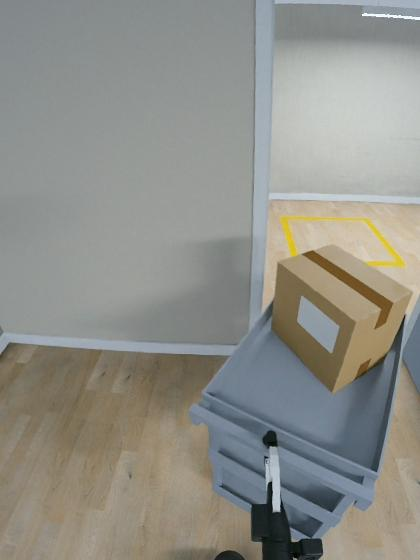

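Call:
{"method": "move", "body": {"r1": {"base":{"translate_m":-0.3,"strafe_m":-0.07},"pace":"slow"}, "blocking": false, "cameras": []}}

Call:
{"method": "wait", "body": {"seconds": 8, "cameras": ["r1_head_camera"]}}

Scene clock: 1460.23 s.
move: r1 moving
r1.base_odometry: x=-1.906 y=+2.768 heading=-0.222
r1.turned_by_wheels: +0.000
r1.turned_by_imu: -0.001
r1.base_tilt: forward=-1.6 right=+1.3
r1.lidar_m: 0.46 1.53 1.77 1.71 1.82 2.63 - 4.07 3.09 1.47 1.16 0.38
r1.base_status: translate_m moving; strafe_m moving
r1.joint_positions: lift_m=+0.683 arm_m=+0.000 wrist_yaw_rad=-0.001 wrist_pitch_rad=+0.007 wrist_roll_rad=+1.569 gripper_m=-0.037
r1.joint_status: not commanded
r1.measured_speeds: translate_m=-0.048 strafe_m=-0.011 rotate_rad=+0.001 lift_m=+0.000 arm_m=+0.000 wrist_yaw_rad=+0.000 wrist_pitch_rad=+0.000 wrist_roll_rad=+0.000
r1.motor_effort: lift_m=+17(17) arm_m=-3(4) wheel_0=-6(8) wheel_1=-6(7) wheel_2=+7(8)
r1.servo_current: wrist_yaw_rad=46(78) wrist_pitch_rad=52(59) wrist_roll_rad=52(59) gripper_m=78(85)
r1.hand_pose: x=+0.4592 y=-0.0877 z=+0.8594 quat_wxyz=(+0.708, +0.707, +0.002, -0.003) (m; r1's base frame)
r1.wrist_depth_mm: - 397 389 114 170 171 - / - 413 415 120 183 - - / - 521 500 - 198 - - / - - 609 - 214 - - / - - - 159 234 - - / - - 181 193 178 - 1308 / - 138 - 150 181 138 1255
r2.base_odometry: x=-1.642 y=-1.763 heading=-2.054
r2.turned_by_wheels: +0.000
r2.turned_by_imu: +0.000
r2.base_tilt: forward=-0.6 right=+0.0
r2.lidar_m: 0.39 0.47 3.89 4.85 2.77 1.65 1.40 1.41 1.12 0.94 0.92 0.54
r2.base_status: not commanded
r2.joint_positions: lift_m=+0.760 arm_m=+0.000 wrist_yaw_rad=+0.580 wrist_pitch_rad=+0.004 wrist_roll_rad=+0.001 gripper_m=-0.024
r2.joint_status: not commanded
r2.measured_speeds: all 0
r2.motor_effort: lift_m=+16(16) arm_m=-3(4) wheel_0=+7(7) wheel_1=-1(2) wheel_2=+8(8)
r2.servo_current: wrist_yaw_rad=208(215) wrist_pitch_rad=39(46) wrist_roll_rad=46(52) gripper_m=85(91)
r2.contact_limits: translate_m 0.8
r2.hand_pose: x=+0.4600 y=+0.0850 z=+0.9371 quat_wxyz=(+0.958, +0.000, +0.002, +0.286) (m; r2's base frame)
r2.wrist_depth_mm: - - - 166 218 200 187 / - - - 163 220 201 188 / - - - 167 220 202 189 / - - - 167 222 204 190 / - - - 168 225 205 - / - - 183 168 216 206 193 / - 1921 1921 - 224 202 194
pictures: none
No camera images: "cameras" was empty.

Scene clock: 1464.07 s.
earlier move: r1 done
r1.base_odometry: x=-2.202 y=+2.766 heading=-0.222
r1.turned_by_wheels: +0.001
r1.turned_by_imu: +0.001
r1.base_tilt: forward=-1.6 right=+1.2
r1.lidar_m: 0.41 0.41 1.87 1.79 1.90 2.75 4.12 3.92 2.99 2.91 1.22 0.44
r1.base_status: done
r1.joint_positions: lift_m=+0.683 arm_m=+0.000 wrist_yaw_rad=+0.002 wrist_pitch_rad=+0.007 wrist_roll_rad=+1.569 gripper_m=-0.037
r1.joint_status: not commanded
r1.measured_speeds: all 0
r1.motor_effort: lift_m=+16(17) arm_m=-4(4) wheel_0=-1(8) wheel_1=-2(8) wheel_2=+4(11)
r1.servo_current: wrist_yaw_rad=46(78) wrist_pitch_rad=52(59) wrist_roll_rad=65(65) gripper_m=85(91)
r1.hand_pose: x=+0.4595 y=-0.0868 z=+0.8594 quat_wxyz=(+0.708, +0.706, +0.003, -0.002) (m; r1's base frame)
r1.wrist_depth_mm: - - - 227 228 1661 - / - - - 170 231 - - / - 554 496 231 231 - - / - 469 469 173 234 - - / - 517 521 175 236 - - / - - 195 190 181 - - / - 145 164 151 240 137 -
r2.base_odometry: x=-1.642 y=-1.763 heading=-2.054
r2.turned_by_wheels: +0.000
r2.turned_by_imu: +0.001
r2.base_tilt: forward=-0.7 right=+0.0
r2.lidar_m: 0.40 0.48 1.54 4.87 2.80 1.64 1.40 1.42 1.12 0.95 0.93 0.56
r2.base_status: not commanded
r2.joint_positions: lift_m=+0.760 arm_m=+0.000 wrist_yaw_rad=+0.580 wrist_pitch_rad=+0.004 wrist_roll_rad=+0.001 gripper_m=-0.024
r2.joint_status: not commanded
r2.measured_speeds: all 0
r2.on_its_own: wrist_yaw_rad is at rest, and its servo_current (195 mA) is outside its rest range (0 to 104 mA)
r2.motor_effort: lift_m=+16(16) arm_m=-4(4) wheel_0=+7(7) wheel_1=-1(2) wheel_2=+8(9)
r2.servo_current: wrist_yaw_rad=195(221) wrist_pitch_rad=46(52) wrist_roll_rad=46(59) gripper_m=85(98)
r2.contact_limits: translate_m 0.8
r2.hand_pose: x=+0.4600 y=+0.0850 z=+0.9371 quat_wxyz=(+0.958, +0.000, +0.002, +0.286) (m; r2's base frame)
r2.wrist_depth_mm: - - 266 167 218 200 187 / - - 1397 163 220 200 188 / - - - 167 222 202 189 / - - 1430 167 222 204 190 / - - 1430 167 225 205 - / - - 184 168 216 206 192 / - 1863 1464 - 224 202 193
wait: 3.83 of 8 s (r1 has come to rest)
pictures: r1_head_camera
Images, in order (width x height): r1_head_camera 420x560.

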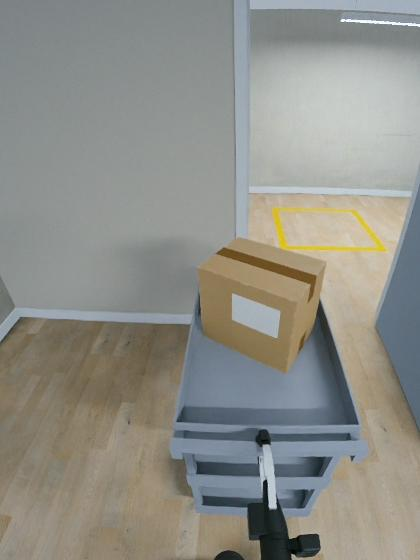

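Call:
{"method": "move", "body": {"r1": {"base":{"rotate_rad":-0.42},"pace":"slow"}, "blocking": false, "cameras": []}}

Call:
{"method": "wait", "body": {"seconds": 5, "cameras": []}}

Call:
{"method": "move", "body": {"r1": {"base":{"translate_m":0.0,"strafe_m":0.35},"pace":"slow"}, "blocking": false, "cameras": []}}

Call:
{"method": "wait", "body": {"seconds": 7, "cameras": ["r1_head_camera"]}}

Scene clock: 1477.60 s.
move: r1 moving
r1.base_odometry: x=-2.202 y=+2.766 heading=-0.347
r1.turned_by_wheels: -0.125
r1.turned_by_imu: -0.125
r1.base_tilt: forward=-1.6 right=+1.2
r1.lidar_m: 0.36 0.36 1.94 1.80 1.86 2.43 4.11 4.16 3.08 2.91 1.24 0.44
r1.base_status: rotate_rad moving
r1.joint_positions: lift_m=+0.683 arm_m=+0.000 wrist_yaw_rad=+0.005 wrist_pitch_rad=+0.007 wrist_roll_rad=+1.569 gripper_m=-0.037
r1.joint_status: not commanded
r1.measured_speeds: translate_m=+0.001 strafe_m=+0.000 rotate_rad=-0.491 lift_m=+0.000 arm_m=+0.000 wrist_yaw_rad=+0.000 wrist_pitch_rad=+0.000 wrist_roll_rad=+0.000
r1.motor_effort: lift_m=+16(17) arm_m=-4(4) wheel_0=+9(12) wheel_1=+6(7) wheel_2=+8(10)
r1.servo_current: wrist_yaw_rad=33(52) wrist_pitch_rad=52(52) wrist_roll_rad=33(59) gripper_m=72(85)
r1.hand_pose: x=+0.4598 y=-0.0859 z=+0.8594 quat_wxyz=(+0.708, +0.706, +0.004, -0.001) (m; r1's base frame)
r1.wrist_depth_mm: - - - 251 252 1661 1205 / - - - 246 248 1661 - / - - - 243 244 - - / - 554 480 239 239 - - / - 484 484 178 237 - - / - 521 199 191 184 - - / - 142 569 156 230 135 -
r2.base_odometry: x=-1.642 y=-1.763 heading=-2.054
r2.turned_by_wheels: +0.000
r2.turned_by_imu: +0.000
r2.base_tilt: forward=-0.6 right=+0.0
r2.lidar_m: 0.39 0.48 1.53 4.84 2.77 1.61 1.39 1.42 1.12 0.95 0.92 0.56
r2.base_status: not commanded
r2.joint_positions: lift_m=+0.760 arm_m=+0.000 wrist_yaw_rad=+0.580 wrist_pitch_rad=+0.004 wrist_roll_rad=+0.001 gripper_m=-0.024
r2.joint_status: not commanded
r2.measured_speeds: all 0
r2.motor_effort: lift_m=+16(16) arm_m=-4(4) wheel_0=+7(7) wheel_1=-1(1) wheel_2=+8(9)
r2.servo_current: wrist_yaw_rad=215(215) wrist_pitch_rad=33(52) wrist_roll_rad=46(52) gripper_m=85(91)
r2.contact_limits: translate_m 0.8
r2.hand_pose: x=+0.4600 y=+0.0850 z=+0.9371 quat_wxyz=(+0.958, +0.000, +0.002, +0.286) (m; r2's base frame)
r2.wrist_depth_mm: - - 265 167 218 200 187 / - - 1397 163 220 200 187 / - - - 167 221 203 190 / - - 1430 167 223 204 190 / - - 1464 168 226 205 - / - - 184 168 216 206 192 / - 1921 1430 - 225 201 194
pictures: none
No camera images: "cameras" was empty.

Scene clock: 1478.70 s.
earlier move: r1 done
r1.base_odometry: x=-2.202 y=+2.766 heading=-0.642
r1.turned_by_wheels: -0.295
r1.turned_by_imu: -0.296
r1.base_tilt: forward=-1.6 right=+1.3
r1.lidar_m: 0.25 0.29 1.93 1.82 1.81 2.00 3.21 4.03 3.63 2.94 1.52 0.49
r1.base_status: done
r1.joint_positions: lift_m=+0.683 arm_m=+0.000 wrist_yaw_rad=-0.002 wrist_pitch_rad=+0.007 wrist_roll_rad=+1.569 gripper_m=-0.037
r1.joint_status: not commanded
r1.measured_speeds: all 0
r1.motor_effort: lift_m=+17(17) arm_m=-4(4) wheel_0=-1(12) wheel_1=+2(7) wheel_2=-2(10)
r1.servo_current: wrist_yaw_rad=52(72) wrist_pitch_rad=46(52) wrist_roll_rad=33(59) gripper_m=65(85)
r1.hand_pose: x=+0.4591 y=-0.0879 z=+0.8594 quat_wxyz=(+0.708, +0.707, +0.002, -0.003) (m; r1's base frame)
r1.wrist_depth_mm: - 931 946 - - - - / - - - 327 - - 1118 / - - - - 370 384 424 / 1756 - - - 307 1708 - / - - - 248 254 1756 - / - - - 178 180 1863 - / - 415 418 - 200 - -
r2.base_odometry: x=-1.642 y=-1.763 heading=-2.054
r2.turned_by_wheels: +0.000
r2.turned_by_imu: +0.000
r2.base_tilt: forward=-0.7 right=+0.0
r2.lidar_m: 0.39 0.48 1.51 4.85 2.77 1.63 1.40 1.40 1.14 0.97 0.94 0.56
r2.base_status: not commanded
r2.joint_positions: lift_m=+0.760 arm_m=+0.000 wrist_yaw_rad=+0.580 wrist_pitch_rad=+0.004 wrist_roll_rad=+0.001 gripper_m=-0.024
r2.joint_status: not commanded
r2.measured_speeds: all 0
r2.on_its_own: wrist_yaw_rad is at rest, and its servo_current (195 mA) is outside its rest range (0 to 104 mA)
r2.motor_effort: lift_m=+16(16) arm_m=-3(4) wheel_0=+7(7) wheel_1=-1(2) wheel_2=+9(9)
r2.servo_current: wrist_yaw_rad=195(215) wrist_pitch_rad=39(52) wrist_roll_rad=46(59) gripper_m=85(98)
r2.contact_limits: translate_m 0.8
r2.hand_pose: x=+0.4600 y=+0.0850 z=+0.9371 quat_wxyz=(+0.958, +0.000, +0.002, +0.286) (m; r2's base frame)
r2.wrist_depth_mm: - - - 167 218 200 187 / - - - 163 220 201 188 / - - - 167 222 202 190 / - - 1430 167 223 204 190 / - - - 168 225 204 - / - - 184 168 216 206 192 / - 1863 1499 - 224 201 193
wait: 1.10 of 5 s (r1 has come to rest)
pictures: none
No camera images: "cameras" was empty.

Scene clock: 1479.20 s.
move: r1 moving
r1.base_odometry: x=-2.193 y=+2.777 heading=-0.642
r1.turned_by_wheels: +0.000
r1.turned_by_imu: -0.001
r1.base_tilt: forward=-1.6 right=+1.3
r1.lidar_m: 0.25 0.32 1.94 1.80 1.79 1.99 3.15 4.05 3.65 2.96 1.54 0.51
r1.base_status: translate_m moving; strafe_m moving
r1.joint_positions: lift_m=+0.683 arm_m=+0.000 wrist_yaw_rad=-0.002 wrist_pitch_rad=+0.007 wrist_roll_rad=+1.569 gripper_m=-0.037
r1.joint_status: not commanded
r1.measured_speeds: translate_m=+0.001 strafe_m=+0.056 rotate_rad=-0.005 lift_m=+0.000 arm_m=+0.000 wrist_yaw_rad=+0.000 wrist_pitch_rad=+0.000 wrist_roll_rad=+0.000
r1.motor_effort: lift_m=+17(17) arm_m=-4(4) wheel_0=-9(11) wheel_1=+6(9) wheel_2=-1(2)
r1.servo_current: wrist_yaw_rad=52(59) wrist_pitch_rad=52(59) wrist_roll_rad=39(59) gripper_m=65(72)
r1.hand_pose: x=+0.4591 y=-0.0879 z=+0.8594 quat_wxyz=(+0.708, +0.707, +0.002, -0.003) (m; r1's base frame)
r1.wrist_depth_mm: - 931 917 - - - - / - - - 307 - - 1118 / - - - - 368 379 427 / 1756 - - - 304 1756 - / - - - 248 253 1921 - / - - 202 168 180 - - / - 421 418 - 199 138 -
r2.base_odometry: x=-1.642 y=-1.763 heading=-2.054
r2.turned_by_wheels: +0.000
r2.turned_by_imu: +0.000
r2.base_tilt: forward=-0.6 right=+0.1
r2.lidar_m: 0.40 0.49 1.55 4.84 2.79 1.66 1.39 1.40 1.13 0.96 0.90 0.54
r2.base_status: not commanded
r2.joint_positions: lift_m=+0.760 arm_m=+0.000 wrist_yaw_rad=+0.580 wrist_pitch_rad=+0.004 wrist_roll_rad=+0.001 gripper_m=-0.024
r2.joint_status: not commanded
r2.measured_speeds: all 0
r2.motor_effort: lift_m=+16(16) arm_m=-3(4) wheel_0=+7(7) wheel_1=-1(1) wheel_2=+8(8)
r2.servo_current: wrist_yaw_rad=208(215) wrist_pitch_rad=46(46) wrist_roll_rad=52(52) gripper_m=91(91)
r2.contact_limits: translate_m 0.8
r2.hand_pose: x=+0.4600 y=+0.0850 z=+0.9371 quat_wxyz=(+0.958, +0.000, +0.002, +0.286) (m; r2's base frame)
r2.wrist_depth_mm: - - - 167 218 200 187 / - - 1464 163 220 200 188 / - - 1464 167 220 202 189 / - - 1464 167 223 204 190 / - - - 168 224 205 - / - - 183 168 217 206 193 / - 1863 1537 - 225 202 193
pictures: none
No camera images: "cameras" was empty.

Scene clock: 1483.33 s.
earlier move: r1 done
r1.base_odometry: x=-1.992 y=+3.046 heading=-0.642
r1.turned_by_wheels: +0.000
r1.turned_by_imu: +0.000
r1.base_tilt: forward=-1.6 right=+1.3
r1.lidar_m: 0.32 0.32 1.80 1.49 1.46 1.64 2.58 4.16 4.02 3.27 1.75 0.46
r1.base_status: done
r1.joint_positions: lift_m=+0.683 arm_m=+0.000 wrist_yaw_rad=-0.005 wrist_pitch_rad=+0.007 wrist_roll_rad=+1.569 gripper_m=-0.037
r1.joint_status: not commanded
r1.measured_speeds: all 0
r1.motor_effort: lift_m=+17(17) arm_m=+4(4) wheel_0=-4(13) wheel_1=+2(9) wheel_2=-5(6)
r1.servo_current: wrist_yaw_rad=52(72) wrist_pitch_rad=52(59) wrist_roll_rad=39(78) gripper_m=65(72)
r1.hand_pose: x=+0.4588 y=-0.0890 z=+0.8594 quat_wxyz=(+0.708, +0.707, +0.000, -0.004) (m; r1's base frame)
r1.wrist_depth_mm: - - - - 319 322 329 / - - - - 301 1576 1182 / 1808 - - - 277 1708 - / - - - 251 254 - - / - - 539 181 239 - - / - 455 205 178 181 - - / - 147 466 - 212 - -
r2.base_odometry: x=-1.642 y=-1.763 heading=-2.054
r2.turned_by_wheels: +0.000
r2.turned_by_imu: +0.001
r2.base_tilt: forward=-0.7 right=+0.1
r2.lidar_m: 0.41 0.44 3.91 4.85 2.79 1.63 1.40 1.41 1.11 0.96 0.92 0.56
r2.base_status: not commanded
r2.joint_positions: lift_m=+0.760 arm_m=+0.000 wrist_yaw_rad=+0.580 wrist_pitch_rad=+0.004 wrist_roll_rad=+0.001 gripper_m=-0.024
r2.joint_status: not commanded
r2.measured_speeds: all 0
r2.on_its_own: wrist_yaw_rad is at rest, and its servo_current (195 mA) is outside its rest range (0 to 104 mA)
r2.motor_effort: lift_m=+16(16) arm_m=-3(4) wheel_0=+7(8) wheel_1=-1(2) wheel_2=+8(9)
r2.servo_current: wrist_yaw_rad=195(215) wrist_pitch_rad=39(52) wrist_roll_rad=46(65) gripper_m=85(98)
r2.contact_limits: translate_m 0.8
r2.hand_pose: x=+0.4600 y=+0.0850 z=+0.9371 quat_wxyz=(+0.958, +0.000, +0.002, +0.286) (m; r2's base frame)
r2.wrist_depth_mm: - - - 167 218 200 187 / - - - 163 220 201 188 / - - - 167 221 203 190 / - - - 167 223 204 190 / - - - 167 225 204 - / - - 184 168 216 206 192 / - 1863 1921 - 224 201 193
wait: 4.13 of 7 s (r1 has come to rest)
pictures: r1_head_camera
Images, in order (width x height): r1_head_camera 420x560.

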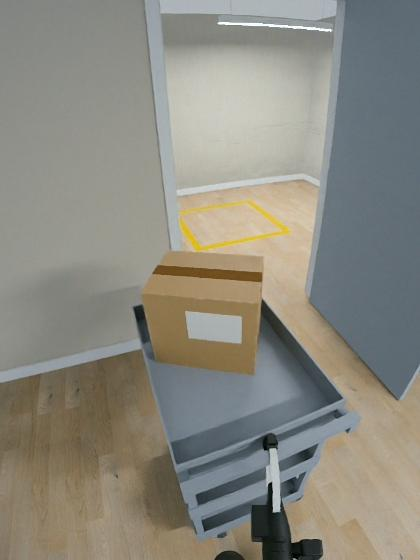

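Call:
{"method": "move", "body": {"r1": {"base":{"translate_m":-0.31,"strafe_m":-0.27},"pace":"slow"}, "blocking": false, "cameras": []}}

Call:
{"method": "wait", "body": {"seconds": 7, "cameras": []}}

Call:
{"method": "move", "body": {"r1": {"base":{"translate_m":-1.0},"speeds":{},"pace":"slow"}, "blocking": false, "cameras": []}}

Call:
{"method": "wait", "body": {"seconds": 10, "cameras": []}}

Call:
{"method": "wait", "body": {"seconds": 4, "cameras": ["r1_head_camera"]}}

Scene clock: 1503.50 s.
move: r1 moving
r1.base_odometry: x=-2.005 y=+3.045 heading=-0.642
r1.turned_by_wheels: +0.000
r1.turned_by_imu: +0.000
r1.base_tilt: forward=-1.6 right=+1.3
r1.lidar_m: 0.34 0.33 1.80 1.50 1.48 1.67 2.58 4.14 4.03 3.29 1.73 0.44
r1.base_status: translate_m moving; strafe_m moving
r1.joint_positions: lift_m=+0.683 arm_m=+0.000 wrist_yaw_rad=-0.003 wrist_pitch_rad=+0.007 wrist_roll_rad=+1.569 gripper_m=-0.037
r1.joint_status: not commanded
r1.measured_speeds: translate_m=-0.038 strafe_m=-0.033 rotate_rad=+0.000 lift_m=+0.000 arm_m=+0.000 wrist_yaw_rad=+0.003 wrist_pitch_rad=+0.000 wrist_roll_rad=+0.000
r1.motor_effort: lift_m=+17(17) arm_m=+3(4) wheel_0=+2(3) wheel_1=-5(8) wheel_2=+8(8)
r1.servo_current: wrist_yaw_rad=52(78) wrist_pitch_rad=46(52) wrist_roll_rad=39(85) gripper_m=65(65)
r1.hand_pose: x=+0.4591 y=-0.0882 z=+0.8594 quat_wxyz=(+0.708, +0.707, +0.001, -0.003) (m; r1's base frame)
r1.wrist_depth_mm: - - - - 310 315 319 / 1708 - - - 287 1537 1205 / - - - - 270 1708 - / - - - 249 252 1808 - / - 603 484 180 238 - - / - 466 462 172 181 - - / - 140 477 127 213 - -
r2.base_odometry: x=-1.642 y=-1.763 heading=-2.054
r2.turned_by_wheels: +0.000
r2.turned_by_imu: +0.000
r2.base_tilt: forward=-0.6 right=+0.0
r2.lidar_m: 0.40 0.48 3.92 4.86 2.78 1.67 1.40 1.40 1.13 0.96 0.90 0.55
r2.base_status: not commanded
r2.joint_positions: lift_m=+0.760 arm_m=+0.000 wrist_yaw_rad=+0.580 wrist_pitch_rad=+0.004 wrist_roll_rad=+0.001 gripper_m=-0.024
r2.joint_status: not commanded
r2.measured_speeds: all 0
r2.motor_effort: lift_m=+16(16) arm_m=-4(4) wheel_0=+7(7) wheel_1=-2(2) wheel_2=+8(9)
r2.servo_current: wrist_yaw_rad=202(215) wrist_pitch_rad=46(52) wrist_roll_rad=52(52) gripper_m=91(91)
r2.contact_limits: translate_m 0.8
r2.hand_pose: x=+0.4600 y=+0.0850 z=+0.9371 quat_wxyz=(+0.958, +0.000, +0.002, +0.286) (m; r2's base frame)
r2.wrist_depth_mm: - - - 167 220 200 187 / - - - 163 220 200 189 / - - - 167 221 202 190 / - - - 168 223 203 190 / - - - 168 225 205 - / - - 183 168 217 206 192 / - 1863 1808 - 224 201 193
pictures: none
No camera images: "cameras" was empty.

Scene clock: 1508.33 s.
earlier move: r1 done
r1.base_odometry: x=-2.402 y=+3.015 heading=-0.642
r1.turned_by_wheels: +0.000
r1.turned_by_imu: +0.000
r1.base_tilt: forward=-1.6 right=+1.3
r1.lidar_m: 0.25 0.26 2.02 1.64 1.63 1.81 2.88 3.77 3.82 3.12 3.04 0.50
r1.base_status: done
r1.joint_positions: lift_m=+0.683 arm_m=+0.000 wrist_yaw_rad=+0.005 wrist_pitch_rad=+0.007 wrist_roll_rad=+1.569 gripper_m=-0.037
r1.joint_status: not commanded
r1.measured_speeds: all 0
r1.motor_effort: lift_m=+17(17) arm_m=-4(4) wheel_0=+5(10) wheel_1=-1(9) wheel_2=+6(13)
r1.servo_current: wrist_yaw_rad=52(78) wrist_pitch_rad=46(59) wrist_roll_rad=46(85) gripper_m=59(72)
r1.hand_pose: x=+0.4597 y=-0.0860 z=+0.8594 quat_wxyz=(+0.708, +0.706, +0.004, -0.001) (m; r1's base frame)
r1.wrist_depth_mm: - - 1182 - - - 1160 / - - - - - 1537 1182 / - - - 362 - 1430 1098 / 1921 - - - 392 1618 469 / 1808 - - - 268 1708 - / 1756 - - 167 182 1756 - / - 138 160 - 194 140 -
r2.base_odometry: x=-1.642 y=-1.763 heading=-2.054
r2.turned_by_wheels: +0.000
r2.turned_by_imu: +0.001
r2.base_tilt: forward=-0.6 right=+0.0
r2.lidar_m: 0.40 0.47 1.74 4.82 2.79 1.63 1.40 1.40 1.13 0.95 0.89 0.55
r2.base_status: not commanded
r2.joint_positions: lift_m=+0.760 arm_m=+0.000 wrist_yaw_rad=+0.580 wrist_pitch_rad=+0.004 wrist_roll_rad=+0.001 gripper_m=-0.024
r2.joint_status: not commanded
r2.measured_speeds: all 0
r2.on_its_own: wrist_yaw_rad is at rest, and its servo_current (202 mA) is outside its rest range (0 to 104 mA)
r2.motor_effort: lift_m=+16(16) arm_m=-3(4) wheel_0=+7(7) wheel_1=-1(2) wheel_2=+8(9)
r2.servo_current: wrist_yaw_rad=202(221) wrist_pitch_rad=39(52) wrist_roll_rad=52(65) gripper_m=85(98)
r2.contact_limits: translate_m 0.8
r2.hand_pose: x=+0.4600 y=+0.0850 z=+0.9371 quat_wxyz=(+0.958, +0.000, +0.002, +0.286) (m; r2's base frame)
r2.wrist_depth_mm: - - - 167 217 200 187 / - - - 163 220 200 189 / - - - 167 221 203 190 / - - 1708 168 223 204 190 / - - - 168 225 205 - / - - 183 168 216 206 193 / - 1808 1576 - 225 201 193
wait: 4.83 of 7 s (r1 has come to rest)
pictures: none
No camera images: "cameras" was empty.

r1: "speeds" must be an object that gives a speed for at least one key that is commanded beside it, as in {"wrist_pitch_rad": 1.82}; or leave "speeds" out

not run: a call was refused earlier in this reply.

not run: a call was refused earlier in this reply.

Call:
{"method": "move", "body": {"r1": {"base":{"translate_m":-1.0}}, "blocking": false, "cameras": []}}

Call:
{"method": "wait", "body": {"seconds": 10, "cameras": ["r1_head_camera"]}}

Scene clock: 1511.43 s.
move: r1 moving
r1.base_odometry: x=-2.427 y=+3.034 heading=-0.642
r1.turned_by_wheels: +0.000
r1.turned_by_imu: +0.000
r1.base_tilt: forward=-1.6 right=+1.3
r1.lidar_m: 0.25 0.29 2.01 1.63 1.61 1.80 2.86 3.75 3.87 3.13 3.09 0.53
r1.base_status: translate_m moving
r1.joint_positions: lift_m=+0.683 arm_m=+0.000 wrist_yaw_rad=+0.005 wrist_pitch_rad=+0.007 wrist_roll_rad=+1.569 gripper_m=-0.037
r1.joint_status: not commanded
r1.measured_speeds: translate_m=-0.122 strafe_m=+0.000 rotate_rad=-0.005 lift_m=+0.000 arm_m=+0.000 wrist_yaw_rad=+0.000 wrist_pitch_rad=+0.000 wrist_roll_rad=+0.000
r1.motor_effort: lift_m=+17(17) arm_m=-4(4) wheel_0=-7(8) wheel_1=-5(7) wheel_2=+12(14)
r1.servo_current: wrist_yaw_rad=33(72) wrist_pitch_rad=46(52) wrist_roll_rad=59(59) gripper_m=65(65)
r1.hand_pose: x=+0.4597 y=-0.0860 z=+0.8594 quat_wxyz=(+0.708, +0.706, +0.004, -0.001) (m; r1's base frame)
r1.wrist_depth_mm: - - 1205 - - - 1182 / - - - - - 1576 1205 / - - - 362 389 1430 407 / - - - - 397 1618 1255 / 1863 - - - 257 1756 - / 1808 - 206 165 181 1808 - / - 138 160 - 194 139 -
r2.base_odometry: x=-1.642 y=-1.763 heading=-2.054
r2.turned_by_wheels: +0.000
r2.turned_by_imu: +0.000
r2.base_tilt: forward=-0.7 right=+0.0
r2.lidar_m: 0.38 0.47 1.75 4.86 2.79 1.65 1.39 1.40 1.11 0.95 0.93 0.55
r2.base_status: not commanded
r2.joint_positions: lift_m=+0.760 arm_m=+0.000 wrist_yaw_rad=+0.580 wrist_pitch_rad=+0.004 wrist_roll_rad=+0.001 gripper_m=-0.024
r2.joint_status: not commanded
r2.measured_speeds: all 0
r2.motor_effort: lift_m=+16(16) arm_m=-4(4) wheel_0=+7(7) wheel_1=-2(2) wheel_2=+8(9)
r2.servo_current: wrist_yaw_rad=202(215) wrist_pitch_rad=46(46) wrist_roll_rad=33(59) gripper_m=85(91)
r2.contact_limits: translate_m 0.8
r2.hand_pose: x=+0.4600 y=+0.0850 z=+0.9371 quat_wxyz=(+0.958, +0.000, +0.002, +0.286) (m; r2's base frame)
r2.wrist_depth_mm: - - - 167 219 199 187 / - - - 163 220 201 189 / - - - 167 221 202 189 / - - 1708 167 223 203 190 / - - - 168 224 205 - / - - 184 168 216 205 192 / - 1863 1618 - 224 201 193
pictures: none
No camera images: "cameras" was empty.

Scene clock: 1515.77 s.
earlier move: r1 done
r1.base_odometry: x=-3.203 y=+3.614 heading=-0.642
r1.turned_by_wheels: +0.000
r1.turned_by_imu: -0.001
r1.base_tilt: forward=-1.6 right=+1.3
r1.lidar_m: 0.34 0.35 1.60 1.27 1.25 1.41 2.28 2.84 3.13 3.48 3.43 0.46
r1.base_status: done
r1.joint_positions: lift_m=+0.683 arm_m=+0.000 wrist_yaw_rad=+0.003 wrist_pitch_rad=+0.007 wrist_roll_rad=+1.569 gripper_m=-0.037
r1.joint_status: not commanded
r1.measured_speeds: all 0
r1.motor_effort: lift_m=+17(17) arm_m=-4(4) wheel_0=-2(10) wheel_1=-1(9) wheel_2=-2(14)
r1.servo_current: wrist_yaw_rad=52(72) wrist_pitch_rad=52(59) wrist_roll_rad=39(65) gripper_m=65(72)
r1.hand_pose: x=+0.4595 y=-0.0866 z=+0.8594 quat_wxyz=(+0.708, +0.706, +0.003, -0.001) (m; r1's base frame)
r1.wrist_depth_mm: - - - - 306 310 312 / - - - - 285 1661 1182 / - - - - 264 1808 - / - - - 247 250 854 - / - 508 462 179 236 - - / - 466 204 178 182 - - / - 477 484 - 213 - -
r2.base_odometry: x=-1.642 y=-1.763 heading=-2.054
r2.turned_by_wheels: +0.000
r2.turned_by_imu: +0.001
r2.base_tilt: forward=-0.6 right=+0.0
r2.lidar_m: 0.41 0.48 1.86 4.84 2.79 1.64 1.39 1.42 1.10 0.95 0.91 0.57
r2.base_status: not commanded
r2.joint_positions: lift_m=+0.760 arm_m=+0.000 wrist_yaw_rad=+0.580 wrist_pitch_rad=+0.004 wrist_roll_rad=+0.001 gripper_m=-0.024
r2.joint_status: not commanded
r2.measured_speeds: all 0
r2.on_its_own: wrist_yaw_rad is at rest, and its servo_current (208 mA) is outside its rest range (0 to 104 mA)
r2.motor_effort: lift_m=+16(16) arm_m=-3(4) wheel_0=+7(8) wheel_1=-1(2) wheel_2=+8(9)
r2.servo_current: wrist_yaw_rad=208(221) wrist_pitch_rad=46(52) wrist_roll_rad=39(59) gripper_m=91(98)
r2.contact_limits: translate_m 0.8
r2.hand_pose: x=+0.4600 y=+0.0850 z=+0.9371 quat_wxyz=(+0.958, +0.000, +0.002, +0.286) (m; r2's base frame)
r2.wrist_depth_mm: - - - 167 218 200 187 / - - - 163 220 200 188 / - - - 167 221 202 190 / - - 1808 167 223 203 190 / - - - 168 225 205 - / - - 183 168 217 206 192 / - 1863 1756 - 225 201 193
wait: 4.33 of 10 s (r1 has come to rest)
pictures: r1_head_camera
Images, in order (width x height): r1_head_camera 420x560.

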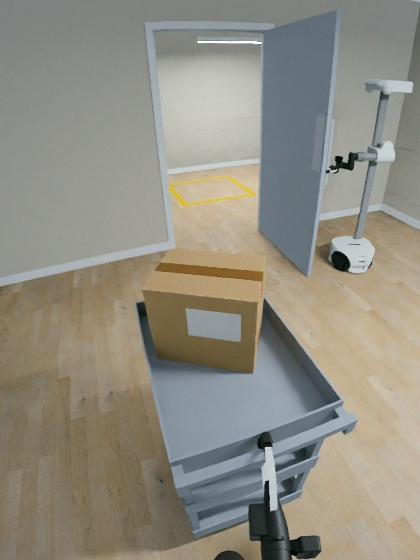

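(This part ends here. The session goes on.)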